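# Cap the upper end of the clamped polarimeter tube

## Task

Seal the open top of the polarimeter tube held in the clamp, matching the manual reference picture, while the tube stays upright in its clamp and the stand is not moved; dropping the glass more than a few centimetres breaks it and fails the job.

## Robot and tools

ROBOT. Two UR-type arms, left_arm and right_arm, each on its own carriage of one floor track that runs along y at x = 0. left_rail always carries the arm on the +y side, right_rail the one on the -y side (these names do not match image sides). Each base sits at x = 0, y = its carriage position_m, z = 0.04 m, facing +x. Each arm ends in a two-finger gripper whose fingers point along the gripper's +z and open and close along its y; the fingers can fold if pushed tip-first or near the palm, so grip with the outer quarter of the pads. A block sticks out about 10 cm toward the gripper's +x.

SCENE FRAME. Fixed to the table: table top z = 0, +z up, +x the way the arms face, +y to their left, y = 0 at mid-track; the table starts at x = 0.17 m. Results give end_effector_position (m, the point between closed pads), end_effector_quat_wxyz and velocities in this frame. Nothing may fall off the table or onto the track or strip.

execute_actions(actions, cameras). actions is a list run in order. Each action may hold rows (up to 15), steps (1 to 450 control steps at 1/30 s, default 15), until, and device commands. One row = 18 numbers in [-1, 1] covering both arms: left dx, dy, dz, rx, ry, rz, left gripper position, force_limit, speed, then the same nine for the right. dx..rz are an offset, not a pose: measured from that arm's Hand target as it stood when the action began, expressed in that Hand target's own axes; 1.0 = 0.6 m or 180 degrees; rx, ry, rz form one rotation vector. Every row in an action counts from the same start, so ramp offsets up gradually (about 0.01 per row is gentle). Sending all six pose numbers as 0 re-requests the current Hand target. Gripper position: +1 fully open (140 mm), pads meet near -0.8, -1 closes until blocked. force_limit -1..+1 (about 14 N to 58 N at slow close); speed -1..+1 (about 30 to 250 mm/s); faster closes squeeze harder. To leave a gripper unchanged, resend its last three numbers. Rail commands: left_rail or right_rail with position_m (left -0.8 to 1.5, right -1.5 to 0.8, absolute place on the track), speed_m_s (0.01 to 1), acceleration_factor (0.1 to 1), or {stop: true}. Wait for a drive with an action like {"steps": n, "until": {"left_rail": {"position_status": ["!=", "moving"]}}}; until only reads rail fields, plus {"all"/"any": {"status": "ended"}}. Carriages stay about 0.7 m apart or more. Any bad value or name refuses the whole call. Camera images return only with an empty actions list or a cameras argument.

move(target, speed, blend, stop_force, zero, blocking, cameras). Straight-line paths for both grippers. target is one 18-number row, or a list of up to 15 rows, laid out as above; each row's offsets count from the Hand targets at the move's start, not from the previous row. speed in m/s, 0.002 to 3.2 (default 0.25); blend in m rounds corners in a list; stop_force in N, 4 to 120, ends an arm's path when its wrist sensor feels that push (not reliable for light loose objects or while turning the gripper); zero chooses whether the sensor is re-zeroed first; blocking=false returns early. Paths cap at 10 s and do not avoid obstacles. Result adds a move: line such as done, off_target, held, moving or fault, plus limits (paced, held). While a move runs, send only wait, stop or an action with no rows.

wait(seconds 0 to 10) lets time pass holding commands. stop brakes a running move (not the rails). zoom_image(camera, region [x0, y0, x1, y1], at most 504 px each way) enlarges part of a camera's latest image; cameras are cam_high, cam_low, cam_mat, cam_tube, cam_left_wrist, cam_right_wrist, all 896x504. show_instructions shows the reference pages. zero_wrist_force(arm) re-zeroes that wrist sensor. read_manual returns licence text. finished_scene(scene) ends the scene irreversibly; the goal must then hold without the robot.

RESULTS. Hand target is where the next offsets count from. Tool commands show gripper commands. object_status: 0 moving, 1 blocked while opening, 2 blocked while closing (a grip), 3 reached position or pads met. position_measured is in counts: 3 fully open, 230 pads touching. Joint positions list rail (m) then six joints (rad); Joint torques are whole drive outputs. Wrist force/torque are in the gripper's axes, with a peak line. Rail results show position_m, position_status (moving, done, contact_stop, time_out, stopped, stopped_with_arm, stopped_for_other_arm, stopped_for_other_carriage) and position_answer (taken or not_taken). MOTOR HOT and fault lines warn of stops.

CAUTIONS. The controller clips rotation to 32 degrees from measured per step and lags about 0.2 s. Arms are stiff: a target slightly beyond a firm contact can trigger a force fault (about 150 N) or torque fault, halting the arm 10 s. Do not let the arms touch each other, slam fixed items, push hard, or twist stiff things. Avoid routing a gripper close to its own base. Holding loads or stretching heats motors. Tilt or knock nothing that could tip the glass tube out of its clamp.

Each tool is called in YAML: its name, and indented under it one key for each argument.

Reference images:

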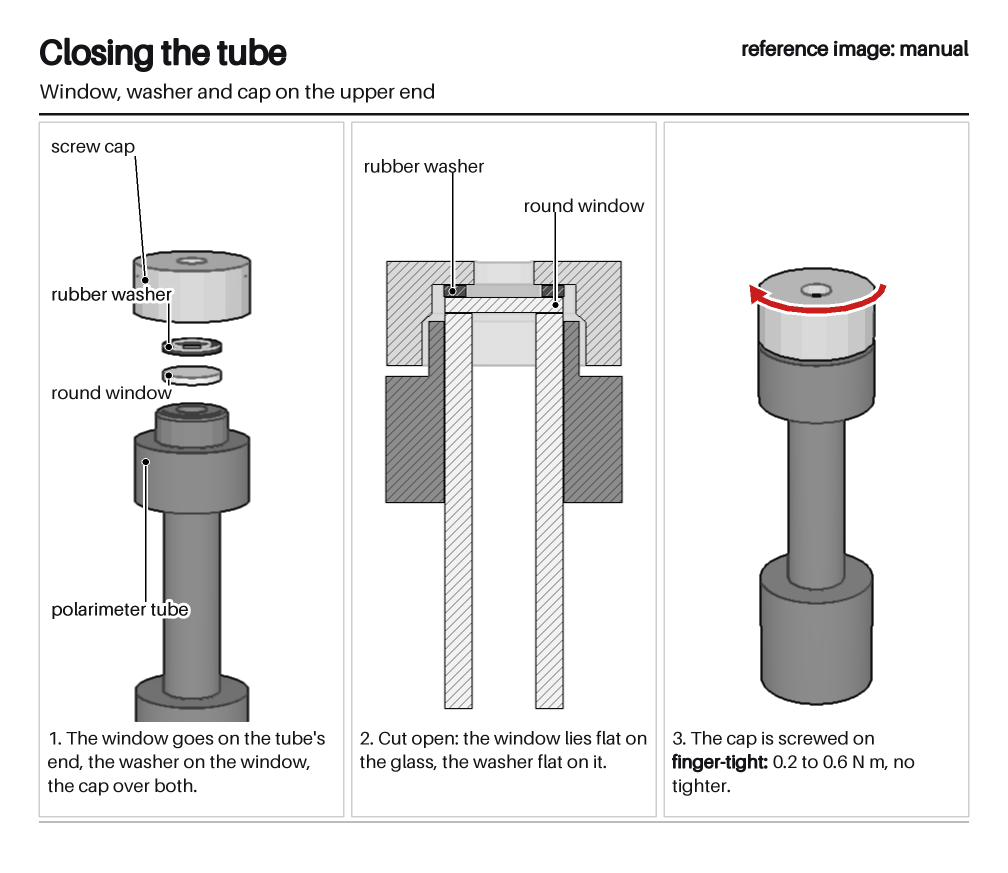

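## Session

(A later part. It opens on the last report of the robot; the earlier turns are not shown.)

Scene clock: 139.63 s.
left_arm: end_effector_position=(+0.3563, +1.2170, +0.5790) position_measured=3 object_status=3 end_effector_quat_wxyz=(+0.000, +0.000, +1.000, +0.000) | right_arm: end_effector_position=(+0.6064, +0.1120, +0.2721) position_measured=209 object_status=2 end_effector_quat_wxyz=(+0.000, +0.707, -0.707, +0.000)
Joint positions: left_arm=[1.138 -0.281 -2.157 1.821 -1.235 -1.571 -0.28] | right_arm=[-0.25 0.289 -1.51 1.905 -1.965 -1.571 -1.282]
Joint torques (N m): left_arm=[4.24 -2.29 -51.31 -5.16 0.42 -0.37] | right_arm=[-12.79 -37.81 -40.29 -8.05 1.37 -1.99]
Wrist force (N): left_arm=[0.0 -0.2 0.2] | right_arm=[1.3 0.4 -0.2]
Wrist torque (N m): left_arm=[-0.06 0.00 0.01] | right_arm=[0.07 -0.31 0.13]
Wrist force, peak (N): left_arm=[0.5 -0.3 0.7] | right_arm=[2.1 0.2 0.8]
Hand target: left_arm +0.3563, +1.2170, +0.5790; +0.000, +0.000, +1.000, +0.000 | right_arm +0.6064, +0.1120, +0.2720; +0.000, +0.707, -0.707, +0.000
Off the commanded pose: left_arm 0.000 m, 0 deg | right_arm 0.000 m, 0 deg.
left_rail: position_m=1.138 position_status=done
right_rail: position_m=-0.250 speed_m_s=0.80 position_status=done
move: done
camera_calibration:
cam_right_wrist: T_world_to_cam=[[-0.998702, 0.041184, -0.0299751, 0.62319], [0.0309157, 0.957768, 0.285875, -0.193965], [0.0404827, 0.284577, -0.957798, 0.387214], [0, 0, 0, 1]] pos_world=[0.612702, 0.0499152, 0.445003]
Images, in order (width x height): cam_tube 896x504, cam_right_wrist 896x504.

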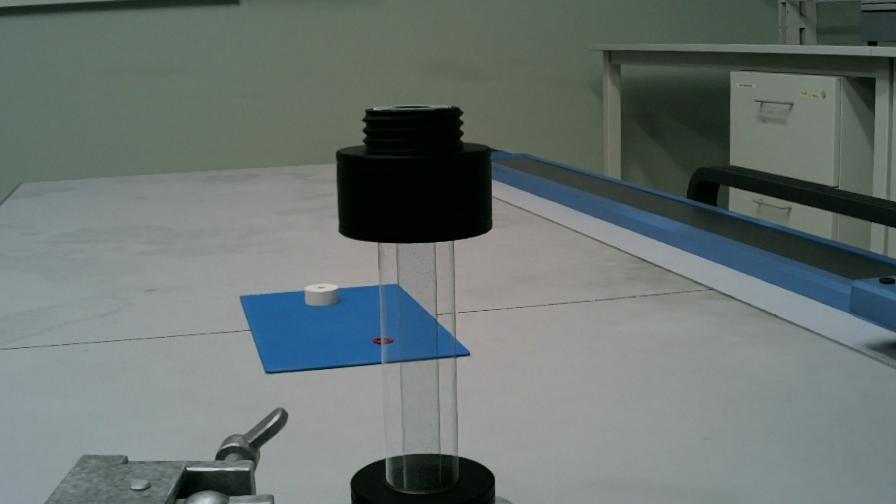

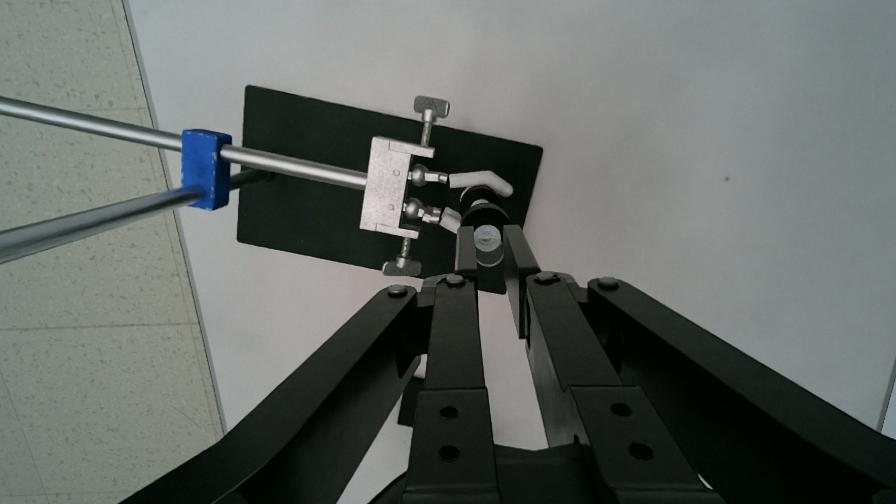

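move:
  target: [0,0,0,0,0,0,1,1,1,-0.0012,0.0008,0.025,0,0,0,-1,-1,-1]
  speed: 0.06
  cameras: ["cam_right_wrist", "cam_tube"]

zoom_image:
  camera: "cam_right_wrist"
  region: [430, 170, 550, 290]

zoom_image:
  camera: "cam_tube"
  region: [310, 0, 530, 170]

Scene clock: 155.77 s.
left_arm: end_effector_position=(+0.3563, +1.2170, +0.5790) position_measured=3 object_status=3 end_effector_quat_wxyz=(+0.000, +0.000, +1.000, +0.000) | right_arm: end_effector_position=(+0.6060, +0.1127, +0.2571) position_measured=209 object_status=2 end_effector_quat_wxyz=(+0.000, +0.707, -0.707, +0.000)
Joint positions: left_arm=[1.138 -0.281 -2.157 1.821 -1.235 -1.571 -0.28] | right_arm=[-0.25 0.29 -1.5 1.922 -1.993 -1.571 -1.281]
Joint torques (N m): left_arm=[4.05 -1.88 -51.34 -5.01 0.45 -0.27] | right_arm=[19.22 -38.58 -39.97 -8.14 1.56 2.71]
Wrist force (N): left_arm=[0.4 -0.3 0.4] | right_arm=[1.5 0.4 0.0]
Wrist torque (N m): left_arm=[-0.06 -0.08 0.01] | right_arm=[0.06 -0.36 -0.07]
Wrist force, peak (N): left_arm=[0.4 -0.3 0.7] | right_arm=[1.5 0.4 0.0]
Hand target: left_arm +0.3563, +1.2170, +0.5790; +0.000, +0.000, +1.000, +0.000 | right_arm +0.6060, +0.1127, +0.2570; +0.000, +0.707, -0.707, +0.000
Off the commanded pose: left_arm 0.000 m, 0 deg | right_arm 0.000 m, 0 deg.
left_rail: position_m=1.138 position_status=done
right_rail: position_m=-0.250 speed_m_s=0.80 position_status=done
move: done
camera_calibration:
cam_right_wrist: T_world_to_cam=[[-0.998702, 0.0411855, -0.0299702, 0.622213], [0.0309147, 0.957741, 0.285967, -0.190398], [0.0404813, 0.284669, -0.957771, 0.372749], [0, 0, 0, 1]] pos_world=[0.612202, 0.0506152, 0.430103]
Images, in order (width x height): cam_tube 896x504, cam_right_wrist 896x504.

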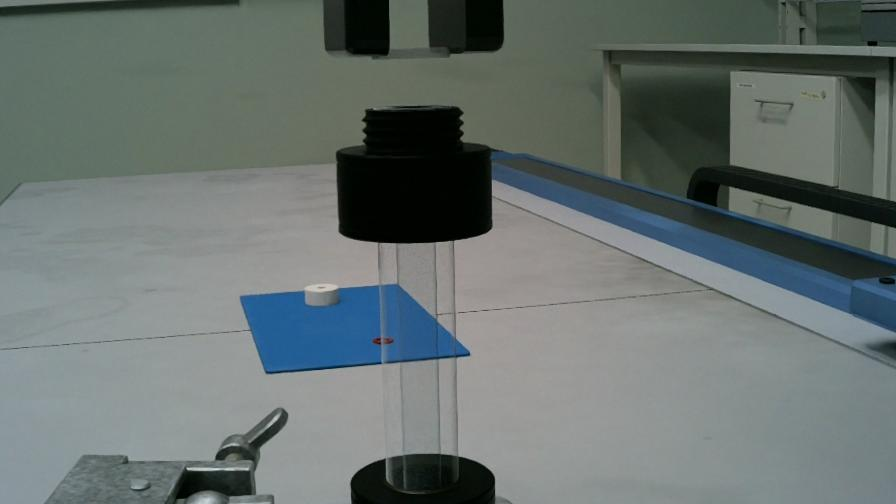

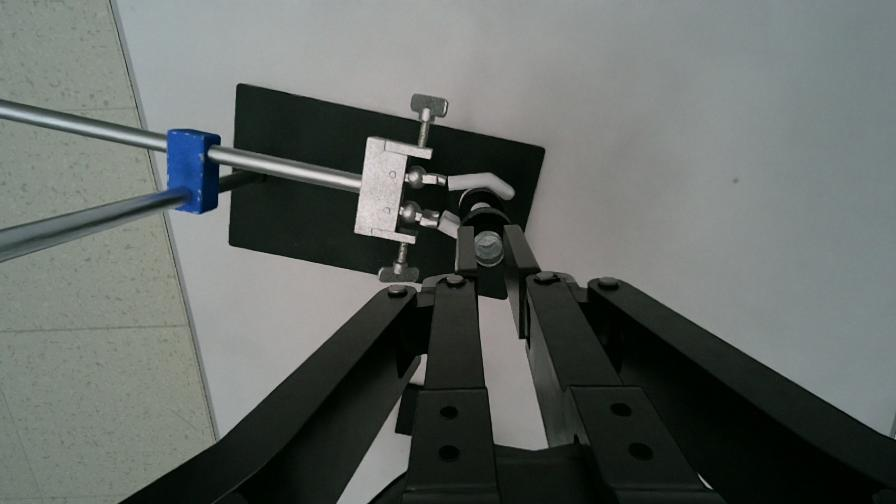

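Scaled by 4.200.

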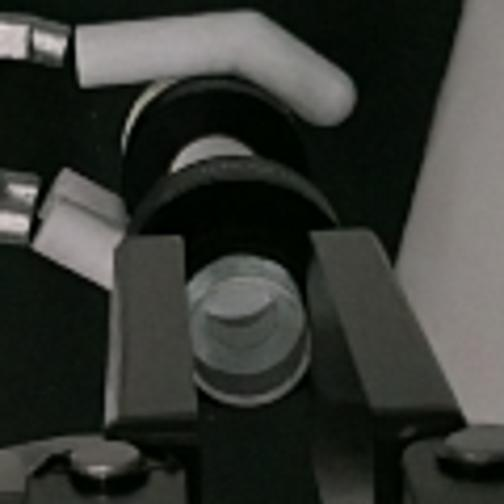

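Scaled by 2.291.

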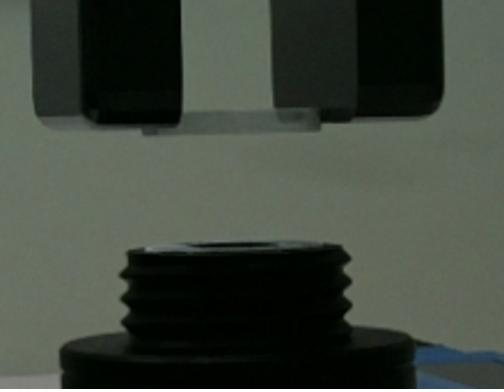

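move:
  target: [0,0,0,0,0,0,1,1,1,0,0.0005,0.0205,0,0,0,-1,-1,-1]
  speed: 0.004
  stop_force: 4
  cameras: ["cam_right_wrist", "cam_tube"]

zoom_image:
  camera: "cam_tube"
  region: [310, 0, 530, 170]

zoom_image:
  camera: "cam_right_wrist"
  region: [430, 170, 550, 290]

Scene clock: 167.57 s.
left_arm: end_effector_position=(+0.3563, +1.2170, +0.5790) position_measured=3 object_status=3 end_effector_quat_wxyz=(+0.000, +0.000, +1.000, +0.000) | right_arm: end_effector_position=(+0.6057, +0.1127, +0.2474) position_measured=209 object_status=2 end_effector_quat_wxyz=(+0.000, +0.707, -0.707, +0.000)
Joint positions: left_arm=[1.138 -0.281 -2.157 1.821 -1.235 -1.571 -0.28] | right_arm=[-0.25 0.29 -1.494 1.934 -2.011 -1.571 -1.28]
Joint torques (N m): left_arm=[3.36 -2.6 -52.46 -5.03 0.53 -0.38] | right_arm=[17.69 -59.53 -53.65 -1.78 1.71 2.73]
Wrist force (N): left_arm=[0.7 -0.5 0.0] | right_arm=[0.7 1.5 -5.8]
Wrist torque (N m): left_arm=[-0.10 -0.15 0.01] | right_arm=[0.04 -0.14 -0.10]
Wrist force, peak (N): left_arm=[0.7 -0.2 0.5] | right_arm=[1.3 1.6 -6.0]
Hand target: left_arm +0.3563, +1.2170, +0.5790; +0.000, +0.000, +1.000, +0.000 | right_arm +0.6057, +0.1127, +0.2475; +0.000, +0.707, -0.707, +0.000 (not the last commanded pose)
Off the commanded pose: left_arm 0.000 m, 0 deg | right_arm 0.003 m, 0 deg.
left_rail: position_m=1.138 position_status=done
right_rail: position_m=-0.250 speed_m_s=0.80 position_status=done
move: contact (right_arm)
camera_calibration:
cam_right_wrist: T_world_to_cam=[[-0.998702, 0.0411822, -0.0299712, 0.621724], [0.0309112, 0.957741, 0.285967, -0.187615], [0.0404814, 0.284669, -0.957771, 0.363466], [0, 0, 0, 1]] pos_world=[0.612002, 0.0506152, 0.420403]
Images, in order (width x height): cam_tube 896x504, cam_right_wrist 896x504.

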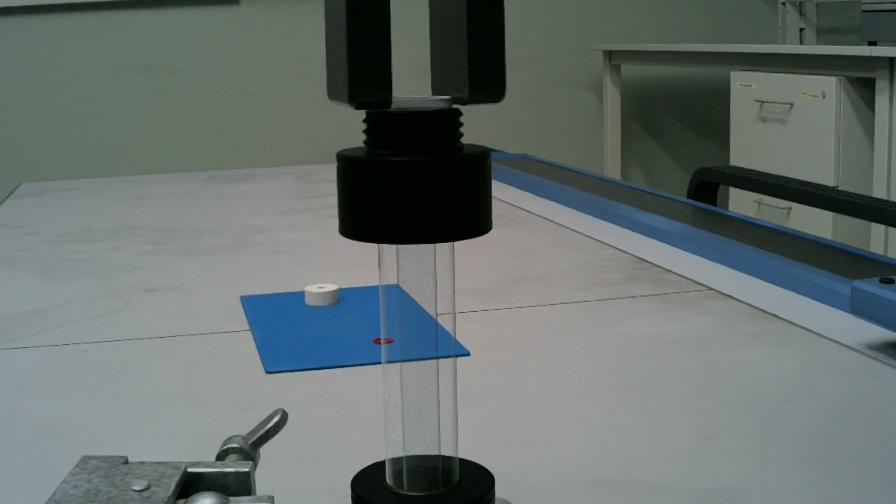

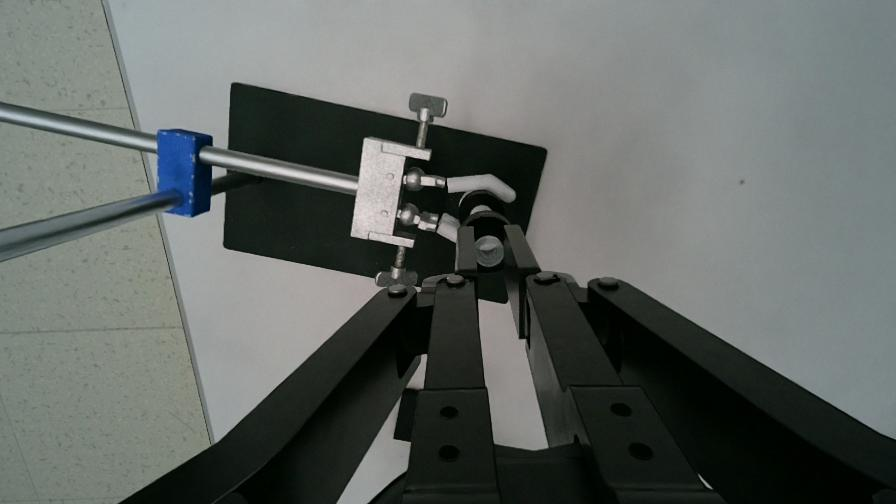

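Scaled by 2.291.

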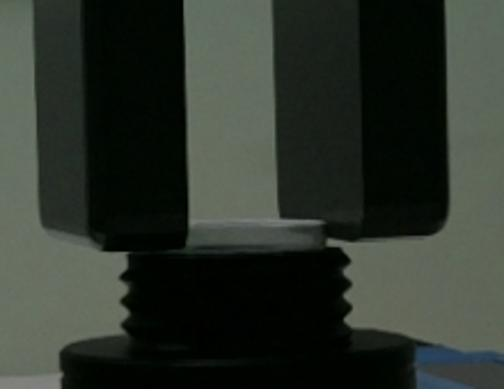

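Scaled by 4.200.

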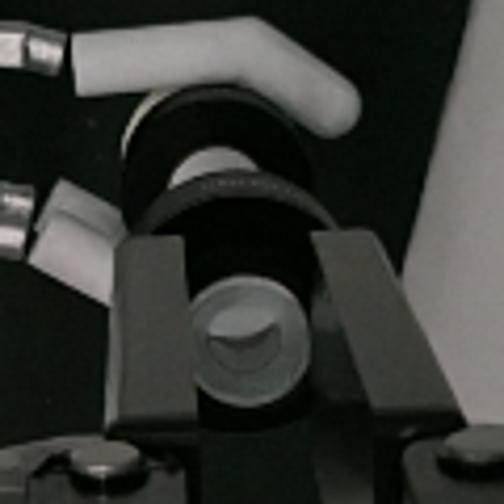

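move:
  target:
    - [0,0,0,0,0,0,1,1,1,0,0,0,0,0,0,-0.4,-1,-1]
    - [0,0,0,0,0,0,1,1,1,0,0,-0.1,0,0,0,-0.4,-1,-1]
  speed: [0.05,0.06]
  cameras: ["cam_right_wrist", "cam_tube"]

zoom_image:
  camera: "cam_tube"
  region: [310, 0, 530, 170]

zoom_image:
  camera: "cam_right_wrist"
  region: [430, 170, 550, 290]

Scene clock: 176.67 s.
left_arm: end_effector_position=(+0.3563, +1.2170, +0.5790) position_measured=3 object_status=3 end_effector_quat_wxyz=(+0.000, +0.000, +1.000, +0.000) | right_arm: end_effector_position=(+0.6057, +0.1127, +0.3074) position_measured=179 object_status=3 end_effector_quat_wxyz=(+0.000, +0.707, -0.707, +0.000)
Joint positions: left_arm=[1.138 -0.281 -2.157 1.821 -1.235 -1.571 -0.28] | right_arm=[-0.25 0.29 -1.532 1.862 -1.9 -1.571 -1.28]
Joint torques (N m): left_arm=[3.51 -3.16 -52.2 -5.1 0.47 0] | right_arm=[13.74 -70.2 -58.53 -2.34 1.5 2.53]
Wrist force (N): left_arm=[0.4 -0.3 0.3] | right_arm=[1.3 0.5 -0.2]
Wrist torque (N m): left_arm=[-0.05 -0.09 0.01] | right_arm=[0.10 -0.28 -0.11]
Wrist force, peak (N): left_arm=[0.6 -0.4 0.4] | right_arm=[1.6 1.5 -5.9]
Hand target: left_arm +0.3563, +1.2170, +0.5790; +0.000, +0.000, +1.000, +0.000 | right_arm +0.6057, +0.1127, +0.3075; +0.000, +0.707, -0.707, +0.000
Off the commanded pose: left_arm 0.000 m, 0 deg | right_arm 0.000 m, 0 deg.
left_rail: position_m=1.138 position_status=done
right_rail: position_m=-0.250 speed_m_s=0.80 position_status=done
move: done
camera_calibration:
cam_right_wrist: T_world_to_cam=[[-0.998702, 0.0411855, -0.0299702, 0.623521], [0.0309147, 0.957741, 0.285967, -0.204775], [0.0404813, 0.284669, -0.957771, 0.420933], [0, 0, 0, 1]] pos_world=[0.612002, 0.0506152, 0.480403]
Images, in order (width x height): cam_tube 896x504, cam_right_wrist 896x504.

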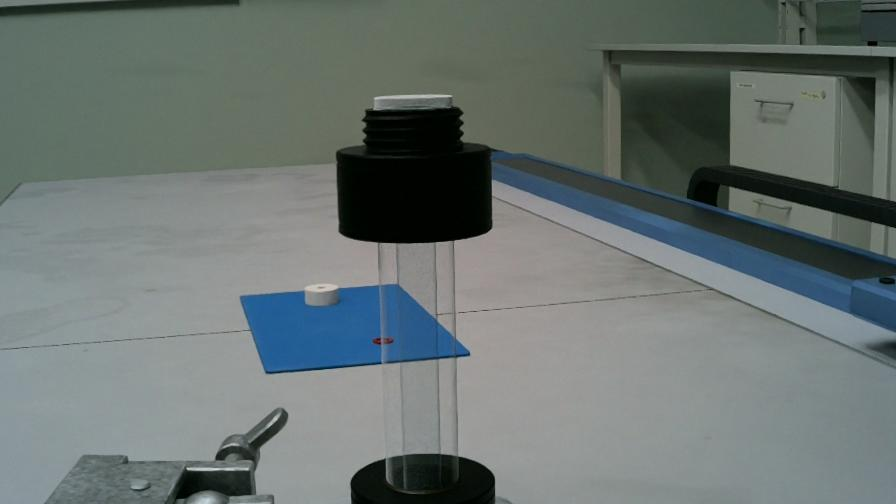

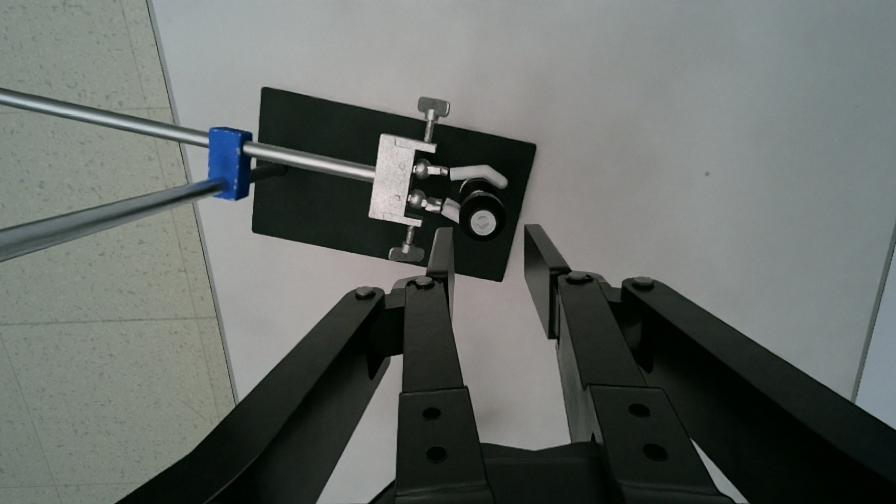

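Scaled by 2.291.

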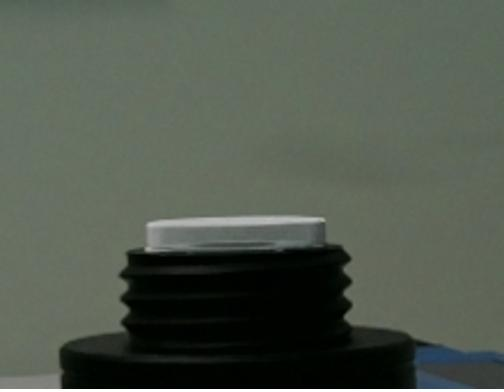

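Scaled by 4.200.

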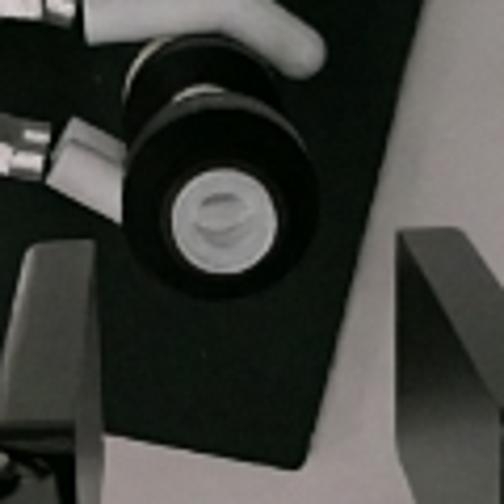

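move:
  target: [0,0,0,0,0,0,1,1,1,0.9793,0.1897,0.4042,0,0,0.5,-0.4407,-1,-1]
  speed: 0.4
  cameras: ["cam_right_wrist"]

zoom_image:
  camera: "cam_right_wrist"
  region: [430, 170, 550, 290]

Scene clock: 184.90 s.
left_arm: end_effector_position=(+0.3563, +1.2170, +0.5790) position_measured=3 object_status=3 end_effector_quat_wxyz=(+0.000, +0.000, +1.000, +0.000) | right_arm: end_effector_position=(+0.4919, -0.4748, +0.0650) position_measured=185 object_status=3 end_effector_quat_wxyz=(+0.000, +0.000, +1.000, +0.000)
Joint positions: left_arm=[1.138 -0.281 -2.157 1.821 -1.235 -1.571 -0.28] | right_arm=[-0.25 -0.756 -1.55 2.395 -2.416 -1.571 -0.757]
Joint torques (N m): left_arm=[3.29 -2.37 -52.93 -5.08 0.45 -0.09] | right_arm=[-13.88 -20.25 -44.85 -8.56 1.88 2.66]
Wrist force (N): left_arm=[0.3 -0.1 0.3] | right_arm=[0.8 0.2 0.2]
Wrist torque (N m): left_arm=[-0.03 -0.07 0.00] | right_arm=[0.03 -0.17 -0.17]
Wrist force, peak (N): left_arm=[0.8 -0.5 0.5] | right_arm=[1.4 -2.6 0.4]
Hand target: left_arm +0.3563, +1.2170, +0.5790; +0.000, +0.000, +1.000, +0.000 | right_arm +0.4920, -0.4749, +0.0650; +0.000, +0.000, +1.000, +0.000
Off the commanded pose: left_arm 0.000 m, 0 deg | right_arm 0.000 m, 0 deg.
left_rail: position_m=1.138 position_status=done
right_rail: position_m=-0.250 speed_m_s=0.80 position_status=done
move: done
camera_calibration:
cam_right_wrist: T_world_to_cam=[[0.0409672, 0.998712, -0.0299281, 0.469897], [0.957723, -0.0307138, 0.286048, -0.494497], [0.284761, -0.0403814, -0.957748, 0.0861292], [0, 0, 0, 1]] pos_world=[0.429815, -0.481002, 0.238003]
Images, in order (width x height): cam_right_wrist 896x504.

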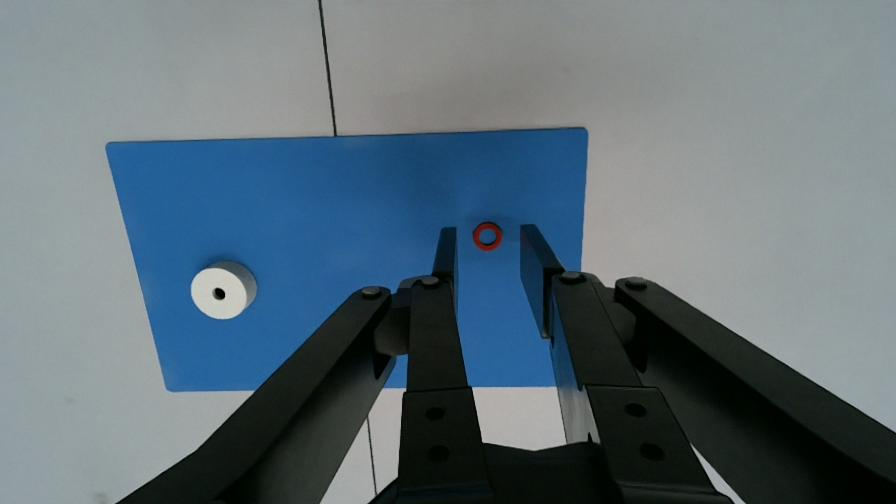

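Scaled by 4.200.

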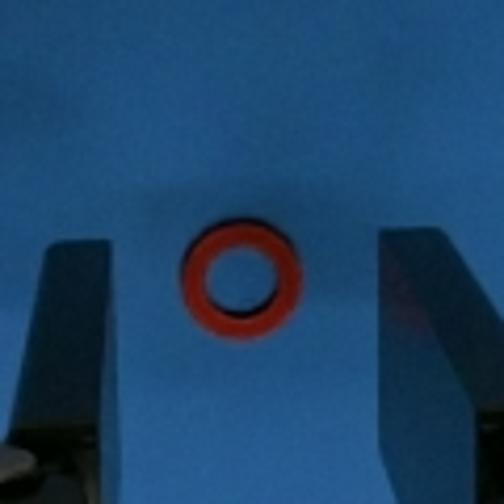

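move:
  target:
    - [0,0,0,0,0,0,1,1,1,0.0013,0.001,0.0455,0,0,0,-0.4407,-1,-1]
    - [0,0,0,0,0,0,1,1,1,0.0013,0.001,0.0455,0,0,0,-0.6133,-1,-1]
    - [0,0,0,0,0,0,1,1,1,0.0013,0.001,0.0455,0,0,0,-0.4407,-1,0]
    - [0,0,0,0,0,0,1,1,1,0.0013,0.001,0.0455,0,0,-0.5,-0.4407,-1,0]
    - [0,0,0,0,0,0,1,1,1,0.0013,0.001,0.0455,0,0,-0.5,-1,-1,-1]
  speed: [0.03,0.03,0.1,0.5,0.1]
  cameras: ["cam_right_wrist"]

zoom_image:
  camera: "cam_right_wrist"
  region: [430, 170, 550, 290]

Scene clock: 194.57 s.
left_arm: end_effector_position=(+0.3563, +1.2170, +0.5790) position_measured=3 object_status=3 end_effector_quat_wxyz=(+0.000, +0.000, +1.000, +0.000) | right_arm: end_effector_position=(+0.4912, -0.4743, +0.0377) position_measured=210 object_status=0 end_effector_quat_wxyz=(+0.000, +0.707, -0.707, +0.000)
Joint positions: left_arm=[1.138 -0.281 -2.157 1.821 -1.235 -1.571 -0.28] | right_arm=[-0.25 -0.757 -1.5 2.417 -2.488 -1.571 -2.328]
Joint torques (N m): left_arm=[3.55 -2.91 -53.08 -5.12 0.4 -0.29] | right_arm=[-14.03 -55.41 -25.73 -2.32 1.66 -2.23]
Wrist force (N): left_arm=[0.2 -0.3 0.2] | right_arm=[0.9 -0.1 -1.0]
Wrist torque (N m): left_arm=[-0.06 -0.04 0.00] | right_arm=[0.08 -0.20 0.12]
Wrist force, peak (N): left_arm=[0.5 -0.5 0.8] | right_arm=[1.4 -0.2 -1.2]
Hand target: left_arm +0.3563, +1.2170, +0.5790; +0.000, +0.000, +1.000, +0.000 | right_arm +0.4912, -0.4743, +0.0377; +0.000, +0.707, -0.707, +0.000
Off the commanded pose: left_arm 0.000 m, 0 deg | right_arm 0.000 m, 0 deg.
left_rail: position_m=1.138 position_status=done
right_rail: position_m=-0.250 speed_m_s=0.80 position_status=done
move: done
camera_calibration:
cam_right_wrist: T_world_to_cam=[[-0.998698, 0.0412145, -0.0300656, 0.525197], [0.0309152, 0.95774, 0.28597, 0.438085], [0.0405811, 0.284668, -0.957767, 0.33431], [0, 0, 0, 1]] pos_world=[0.497402, -0.536385, 0.210703]
Images, in order (width x height): cam_right_wrist 896x504.

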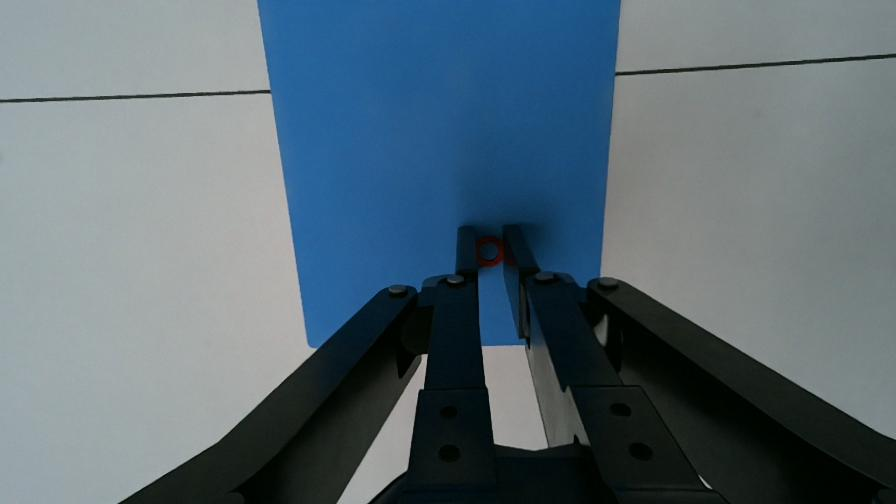

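Scaled by 4.200.

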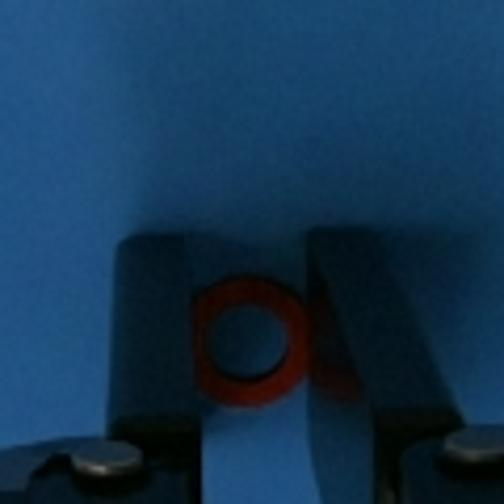

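move:
  target:
    - [0,0,0,0,0,0,1,1,1,0,0,-0.05,0,0,0,-1,-1,-1]
    - [0,0,0,0,0,0,1,1,1,-0.1,-0.02,-0.4,0,0,0,-1,-1,-1]
    - [0,0,0,0,0,0,1,1,1,-0.9788,-0.1908,-0.4705,0,0,0,-1,-1,-1]
    - [0,0,0,0,0,0,1,1,1,-0.9788,-0.1908,-0.3738,0,0,0,-1,-1,-1]
  speed: [0.05,0.3,0.4,0.1]
  blend: [0.01,0.06,0.01,0]
  cameras: ["cam_right_wrist", "cam_tube"]

zoom_image:
  camera: "cam_right_wrist"
  region: [430, 170, 550, 290]

zoom_image:
  camera: "cam_tube"
  region: [310, 0, 530, 170]

Scene clock: 202.53 s.
left_arm: end_effector_position=(+0.3563, +1.2170, +0.5790) position_measured=3 object_status=3 end_effector_quat_wxyz=(+0.000, +0.000, +1.000, +0.000) | right_arm: end_effector_position=(+0.6056, +0.1130, +0.2621) position_measured=210 object_status=2 end_effector_quat_wxyz=(+0.000, +0.707, -0.707, +0.000)
Joint positions: left_arm=[1.138 -0.281 -2.157 1.821 -1.235 -1.571 -0.28] | right_arm=[-0.25 0.291 -1.504 1.917 -1.984 -1.571 -1.28]
Joint torques (N m): left_arm=[2.99 -3.45 -53.36 -4.92 0.46 -0.26] | right_arm=[18.5 -37.07 -39.71 -8.08 -1.94 2.62]
Wrist force (N): left_arm=[0.5 -0.3 0.4] | right_arm=[1.2 -0.1 -0.1]
Wrist torque (N m): left_arm=[-0.08 -0.12 0.00] | right_arm=[-0.03 -0.29 -0.15]
Wrist force, peak (N): left_arm=[0.9 -0.1 0.4] | right_arm=[2.4 0.9 -1.6]
Hand target: left_arm +0.3563, +1.2170, +0.5790; +0.000, +0.000, +1.000, +0.000 | right_arm +0.6056, +0.1130, +0.2620; +0.000, +0.707, -0.707, +0.000
Off the commanded pose: left_arm 0.000 m, 0 deg | right_arm 0.000 m, 0 deg.
left_rail: position_m=1.138 position_status=done
right_rail: position_m=-0.250 speed_m_s=0.80 position_status=done
move: done
camera_calibration:
cam_right_wrist: T_world_to_cam=[[-0.998701, 0.0411191, -0.0300948, 0.622105], [0.0308155, 0.957744, 0.285966, -0.192016], [0.0405818, 0.284667, -0.957767, 0.377305], [0, 0, 0, 1]] pos_world=[0.611902, 0.050915, 0.435003]
Images, in order (width x height): cam_tube 896x504, cam_right_wrist 896x504.

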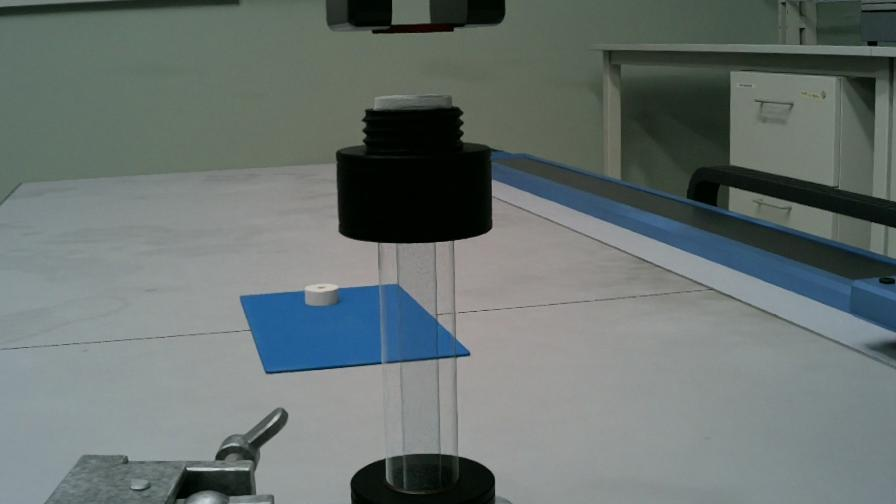

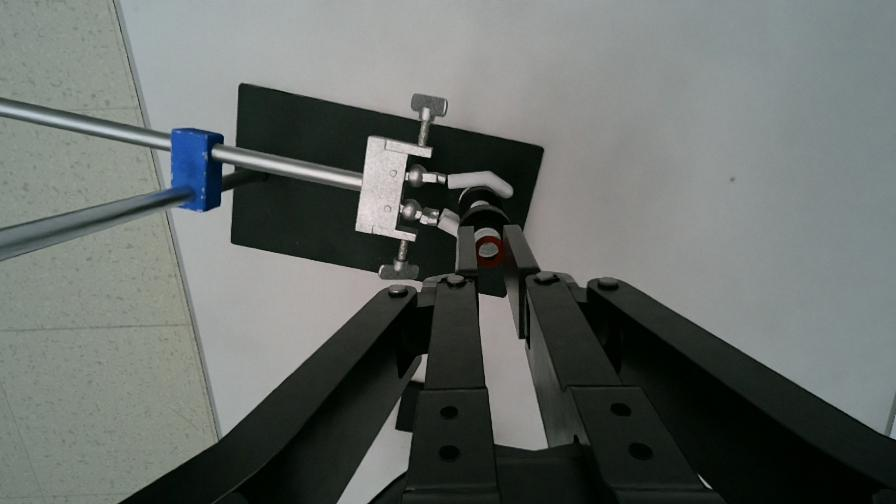

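Scaled by 4.200.

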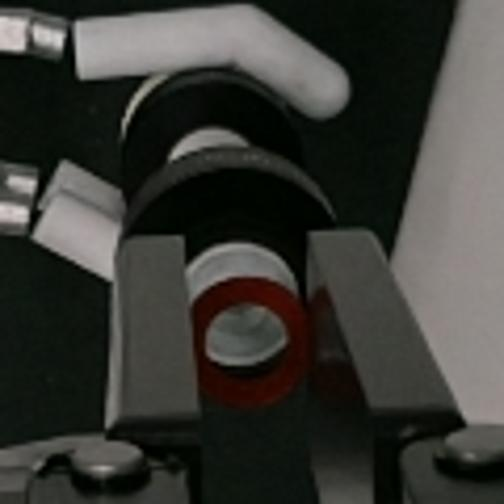

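Scaled by 2.291.

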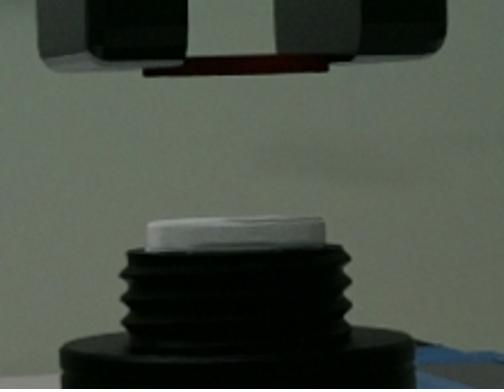

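move:
  target:
    - [0,0,0,0,0,0,1,1,1,0,0,0.0137,0,0,0,-1,-1,-1]
    - [0,0,0,0,0,0,1,1,1,0,0,0.0242,0,0,0,-1,-1,-1]
  speed: [0.02,0.004]
  stop_force: 4
  cameras: ["cam_right_wrist", "cam_tube"]

zoom_image:
  camera: "cam_right_wrist"
  region: [430, 170, 550, 290]

zoom_image:
  camera: "cam_tube"
  region: [310, 0, 530, 170]

Scene clock: 209.87 s.
left_arm: end_effector_position=(+0.3563, +1.2170, +0.5790) position_measured=3 object_status=3 end_effector_quat_wxyz=(+0.000, +0.000, +1.000, +0.000) | right_arm: end_effector_position=(+0.6056, +0.1130, +0.2493) position_measured=210 object_status=2 end_effector_quat_wxyz=(+0.000, +0.707, -0.707, +0.000)
Joint positions: left_arm=[1.138 -0.281 -2.157 1.821 -1.235 -1.571 -0.28] | right_arm=[-0.25 0.291 -1.495 1.932 -2.008 -1.571 -1.28]
Joint torques (N m): left_arm=[3.07 -2.82 -53.62 -5.05 0.48 -0.19] | right_arm=[17.11 -58.37 -53.54 -1.83 0.4 2.61]
Wrist force (N): left_arm=[0.4 -0.4 0.5] | right_arm=[1.3 1.6 -5.9]
Wrist torque (N m): left_arm=[-0.09 -0.10 0.00] | right_arm=[0.05 -0.29 -0.15]
Wrist force, peak (N): left_arm=[0.7 -0.5 0.4] | right_arm=[1.0 1.2 -6.4]
Hand target: left_arm +0.3563, +1.2170, +0.5790; +0.000, +0.000, +1.000, +0.000 | right_arm +0.6056, +0.1130, +0.2494; +0.000, +0.707, -0.707, +0.000 (not the last commanded pose)
Off the commanded pose: left_arm 0.000 m, 0 deg | right_arm 0.002 m, 0 deg.
left_rail: position_m=1.138 position_status=done
right_rail: position_m=-0.250 speed_m_s=0.80 position_status=done
move: contact (right_arm); path passed 1 of 2 targets
camera_calibration:
cam_right_wrist: T_world_to_cam=[[-0.998702, 0.0411855, -0.0299702, 0.621668], [0.0309147, 0.957741, 0.285967, -0.188445], [0.0404813, 0.284669, -0.957771, 0.365205], [0, 0, 0, 1]] pos_world=[0.611902, 0.0509152, 0.422303]
Images, in order (width x height): cam_tube 896x504, cam_right_wrist 896x504.

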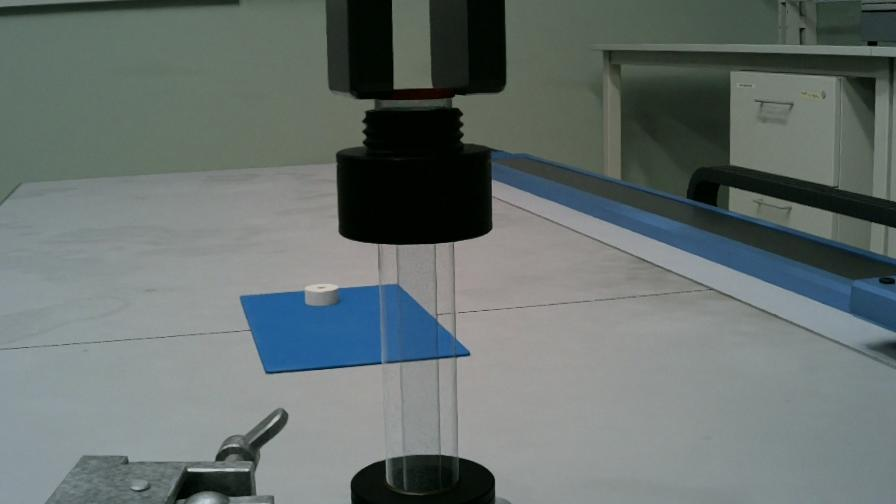

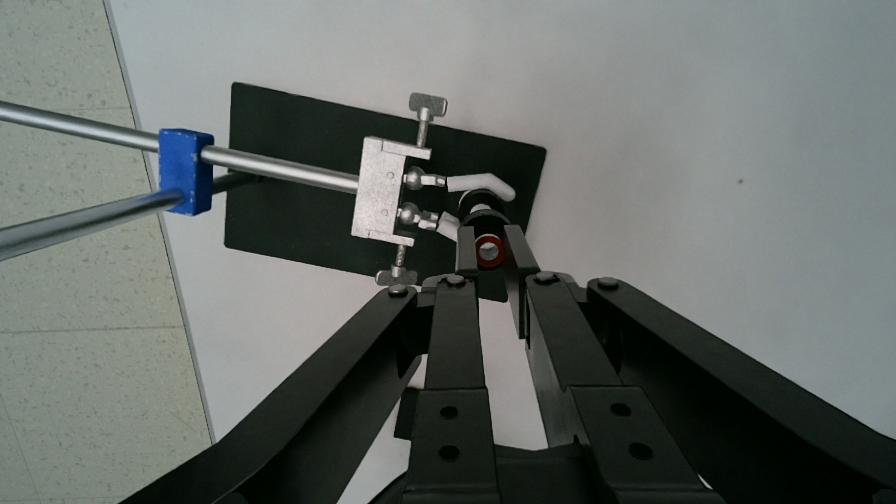

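Scaled by 4.200.

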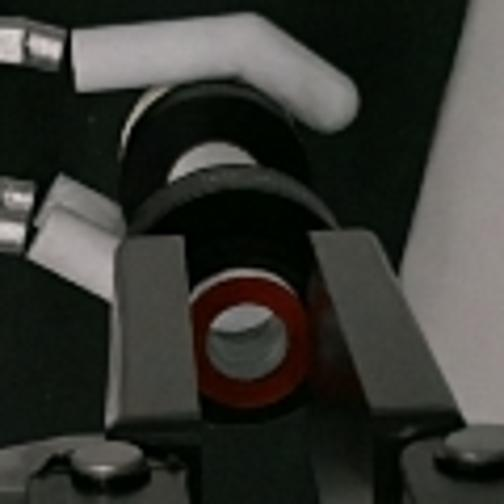

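Scaled by 2.291.

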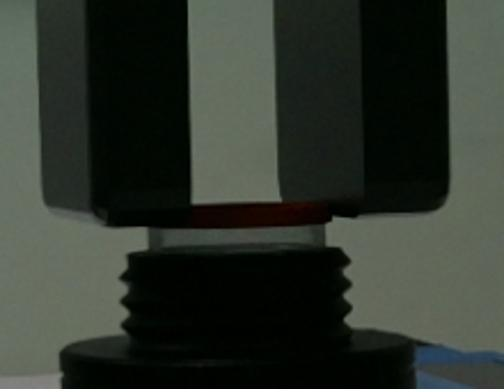

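move:
  target:
    - [0,0,0,0,0,0,1,1,1,0,0,0,0,0,0,-0.4,-1,-1]
    - [0,0,0,0,0,0,1,1,1,0,0,-0.09,0,0,0,-0.26,-1,0]
  speed: [0.05,0.06]
  cameras: ["cam_right_wrist", "cam_tube"]

zoom_image:
  camera: "cam_tube"
  region: [310, 0, 530, 170]

zoom_image:
  camera: "cam_right_wrist"
  region: [430, 170, 550, 290]

Scene clock: 215.23 s.
left_arm: end_effector_position=(+0.3563, +1.2170, +0.5790) position_measured=3 object_status=3 end_effector_quat_wxyz=(+0.000, +0.000, +1.000, +0.000) | right_arm: end_effector_position=(+0.6056, +0.1130, +0.3034) position_measured=162 object_status=3 end_effector_quat_wxyz=(+0.000, +0.707, -0.707, +0.000)
Joint positions: left_arm=[1.138 -0.281 -2.157 1.821 -1.235 -1.571 -0.28] | right_arm=[-0.25 0.291 -1.53 1.867 -1.908 -1.571 -1.28]
Joint torques (N m): left_arm=[2.83 -2.65 -54.13 -5.08 0.57 -0.34] | right_arm=[14.81 -69.22 -58.76 -2.1 0.06 1.98]
Wrist force (N): left_arm=[0.2 0.1 0.1] | right_arm=[0.7 0.6 -0.1]
Wrist torque (N m): left_arm=[0.01 -0.06 0.01] | right_arm=[0.11 -0.16 -0.15]
Wrist force, peak (N): left_arm=[0.5 -0.2 0.7] | right_arm=[1.4 1.6 -6.1]
Hand target: left_arm +0.3563, +1.2170, +0.5790; +0.000, +0.000, +1.000, +0.000 | right_arm +0.6056, +0.1130, +0.3034; +0.000, +0.707, -0.707, +0.000
Off the commanded pose: left_arm 0.000 m, 0 deg | right_arm 0.000 m, 0 deg.
left_rail: position_m=1.138 position_status=done
right_rail: position_m=-0.250 speed_m_s=0.80 position_status=done
move: done
camera_calibration:
cam_right_wrist: T_world_to_cam=[[-0.998701, 0.0411191, -0.0300948, 0.623351], [0.0308155, 0.957744, 0.285966, -0.203855], [0.0405818, 0.284667, -0.957767, 0.416957], [0, 0, 0, 1]] pos_world=[0.611902, 0.050915, 0.476403]
Images, in order (width x height): cam_tube 896x504, cam_right_wrist 896x504.

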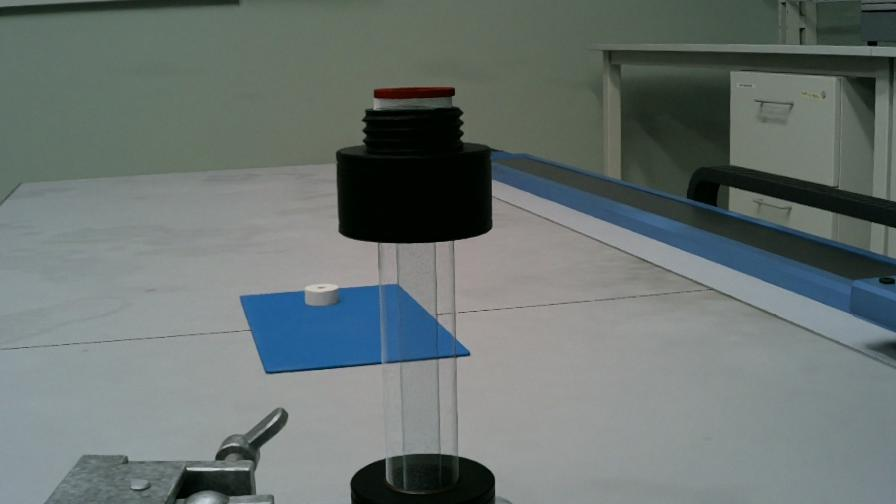

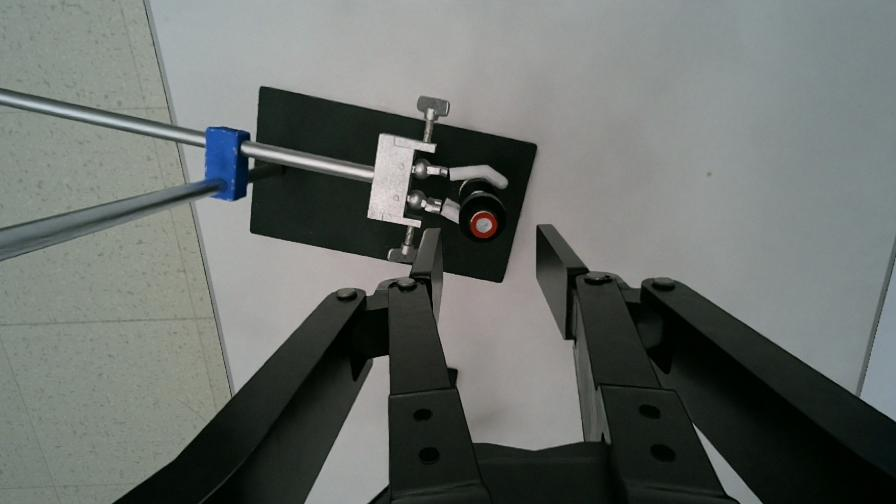

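Scaled by 2.291.

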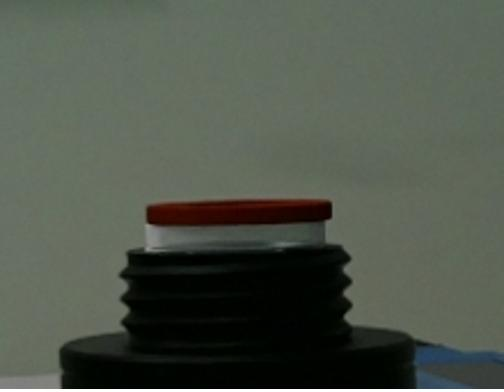

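Scaled by 4.200.

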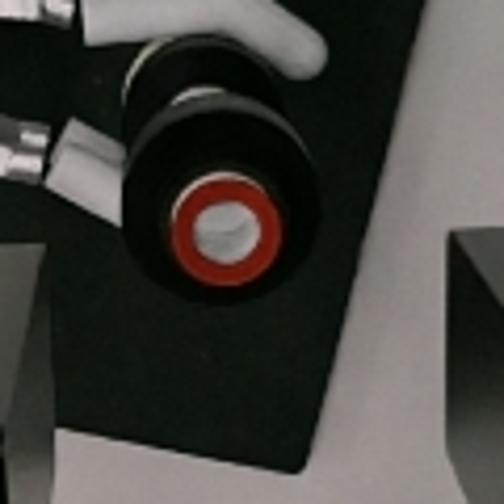

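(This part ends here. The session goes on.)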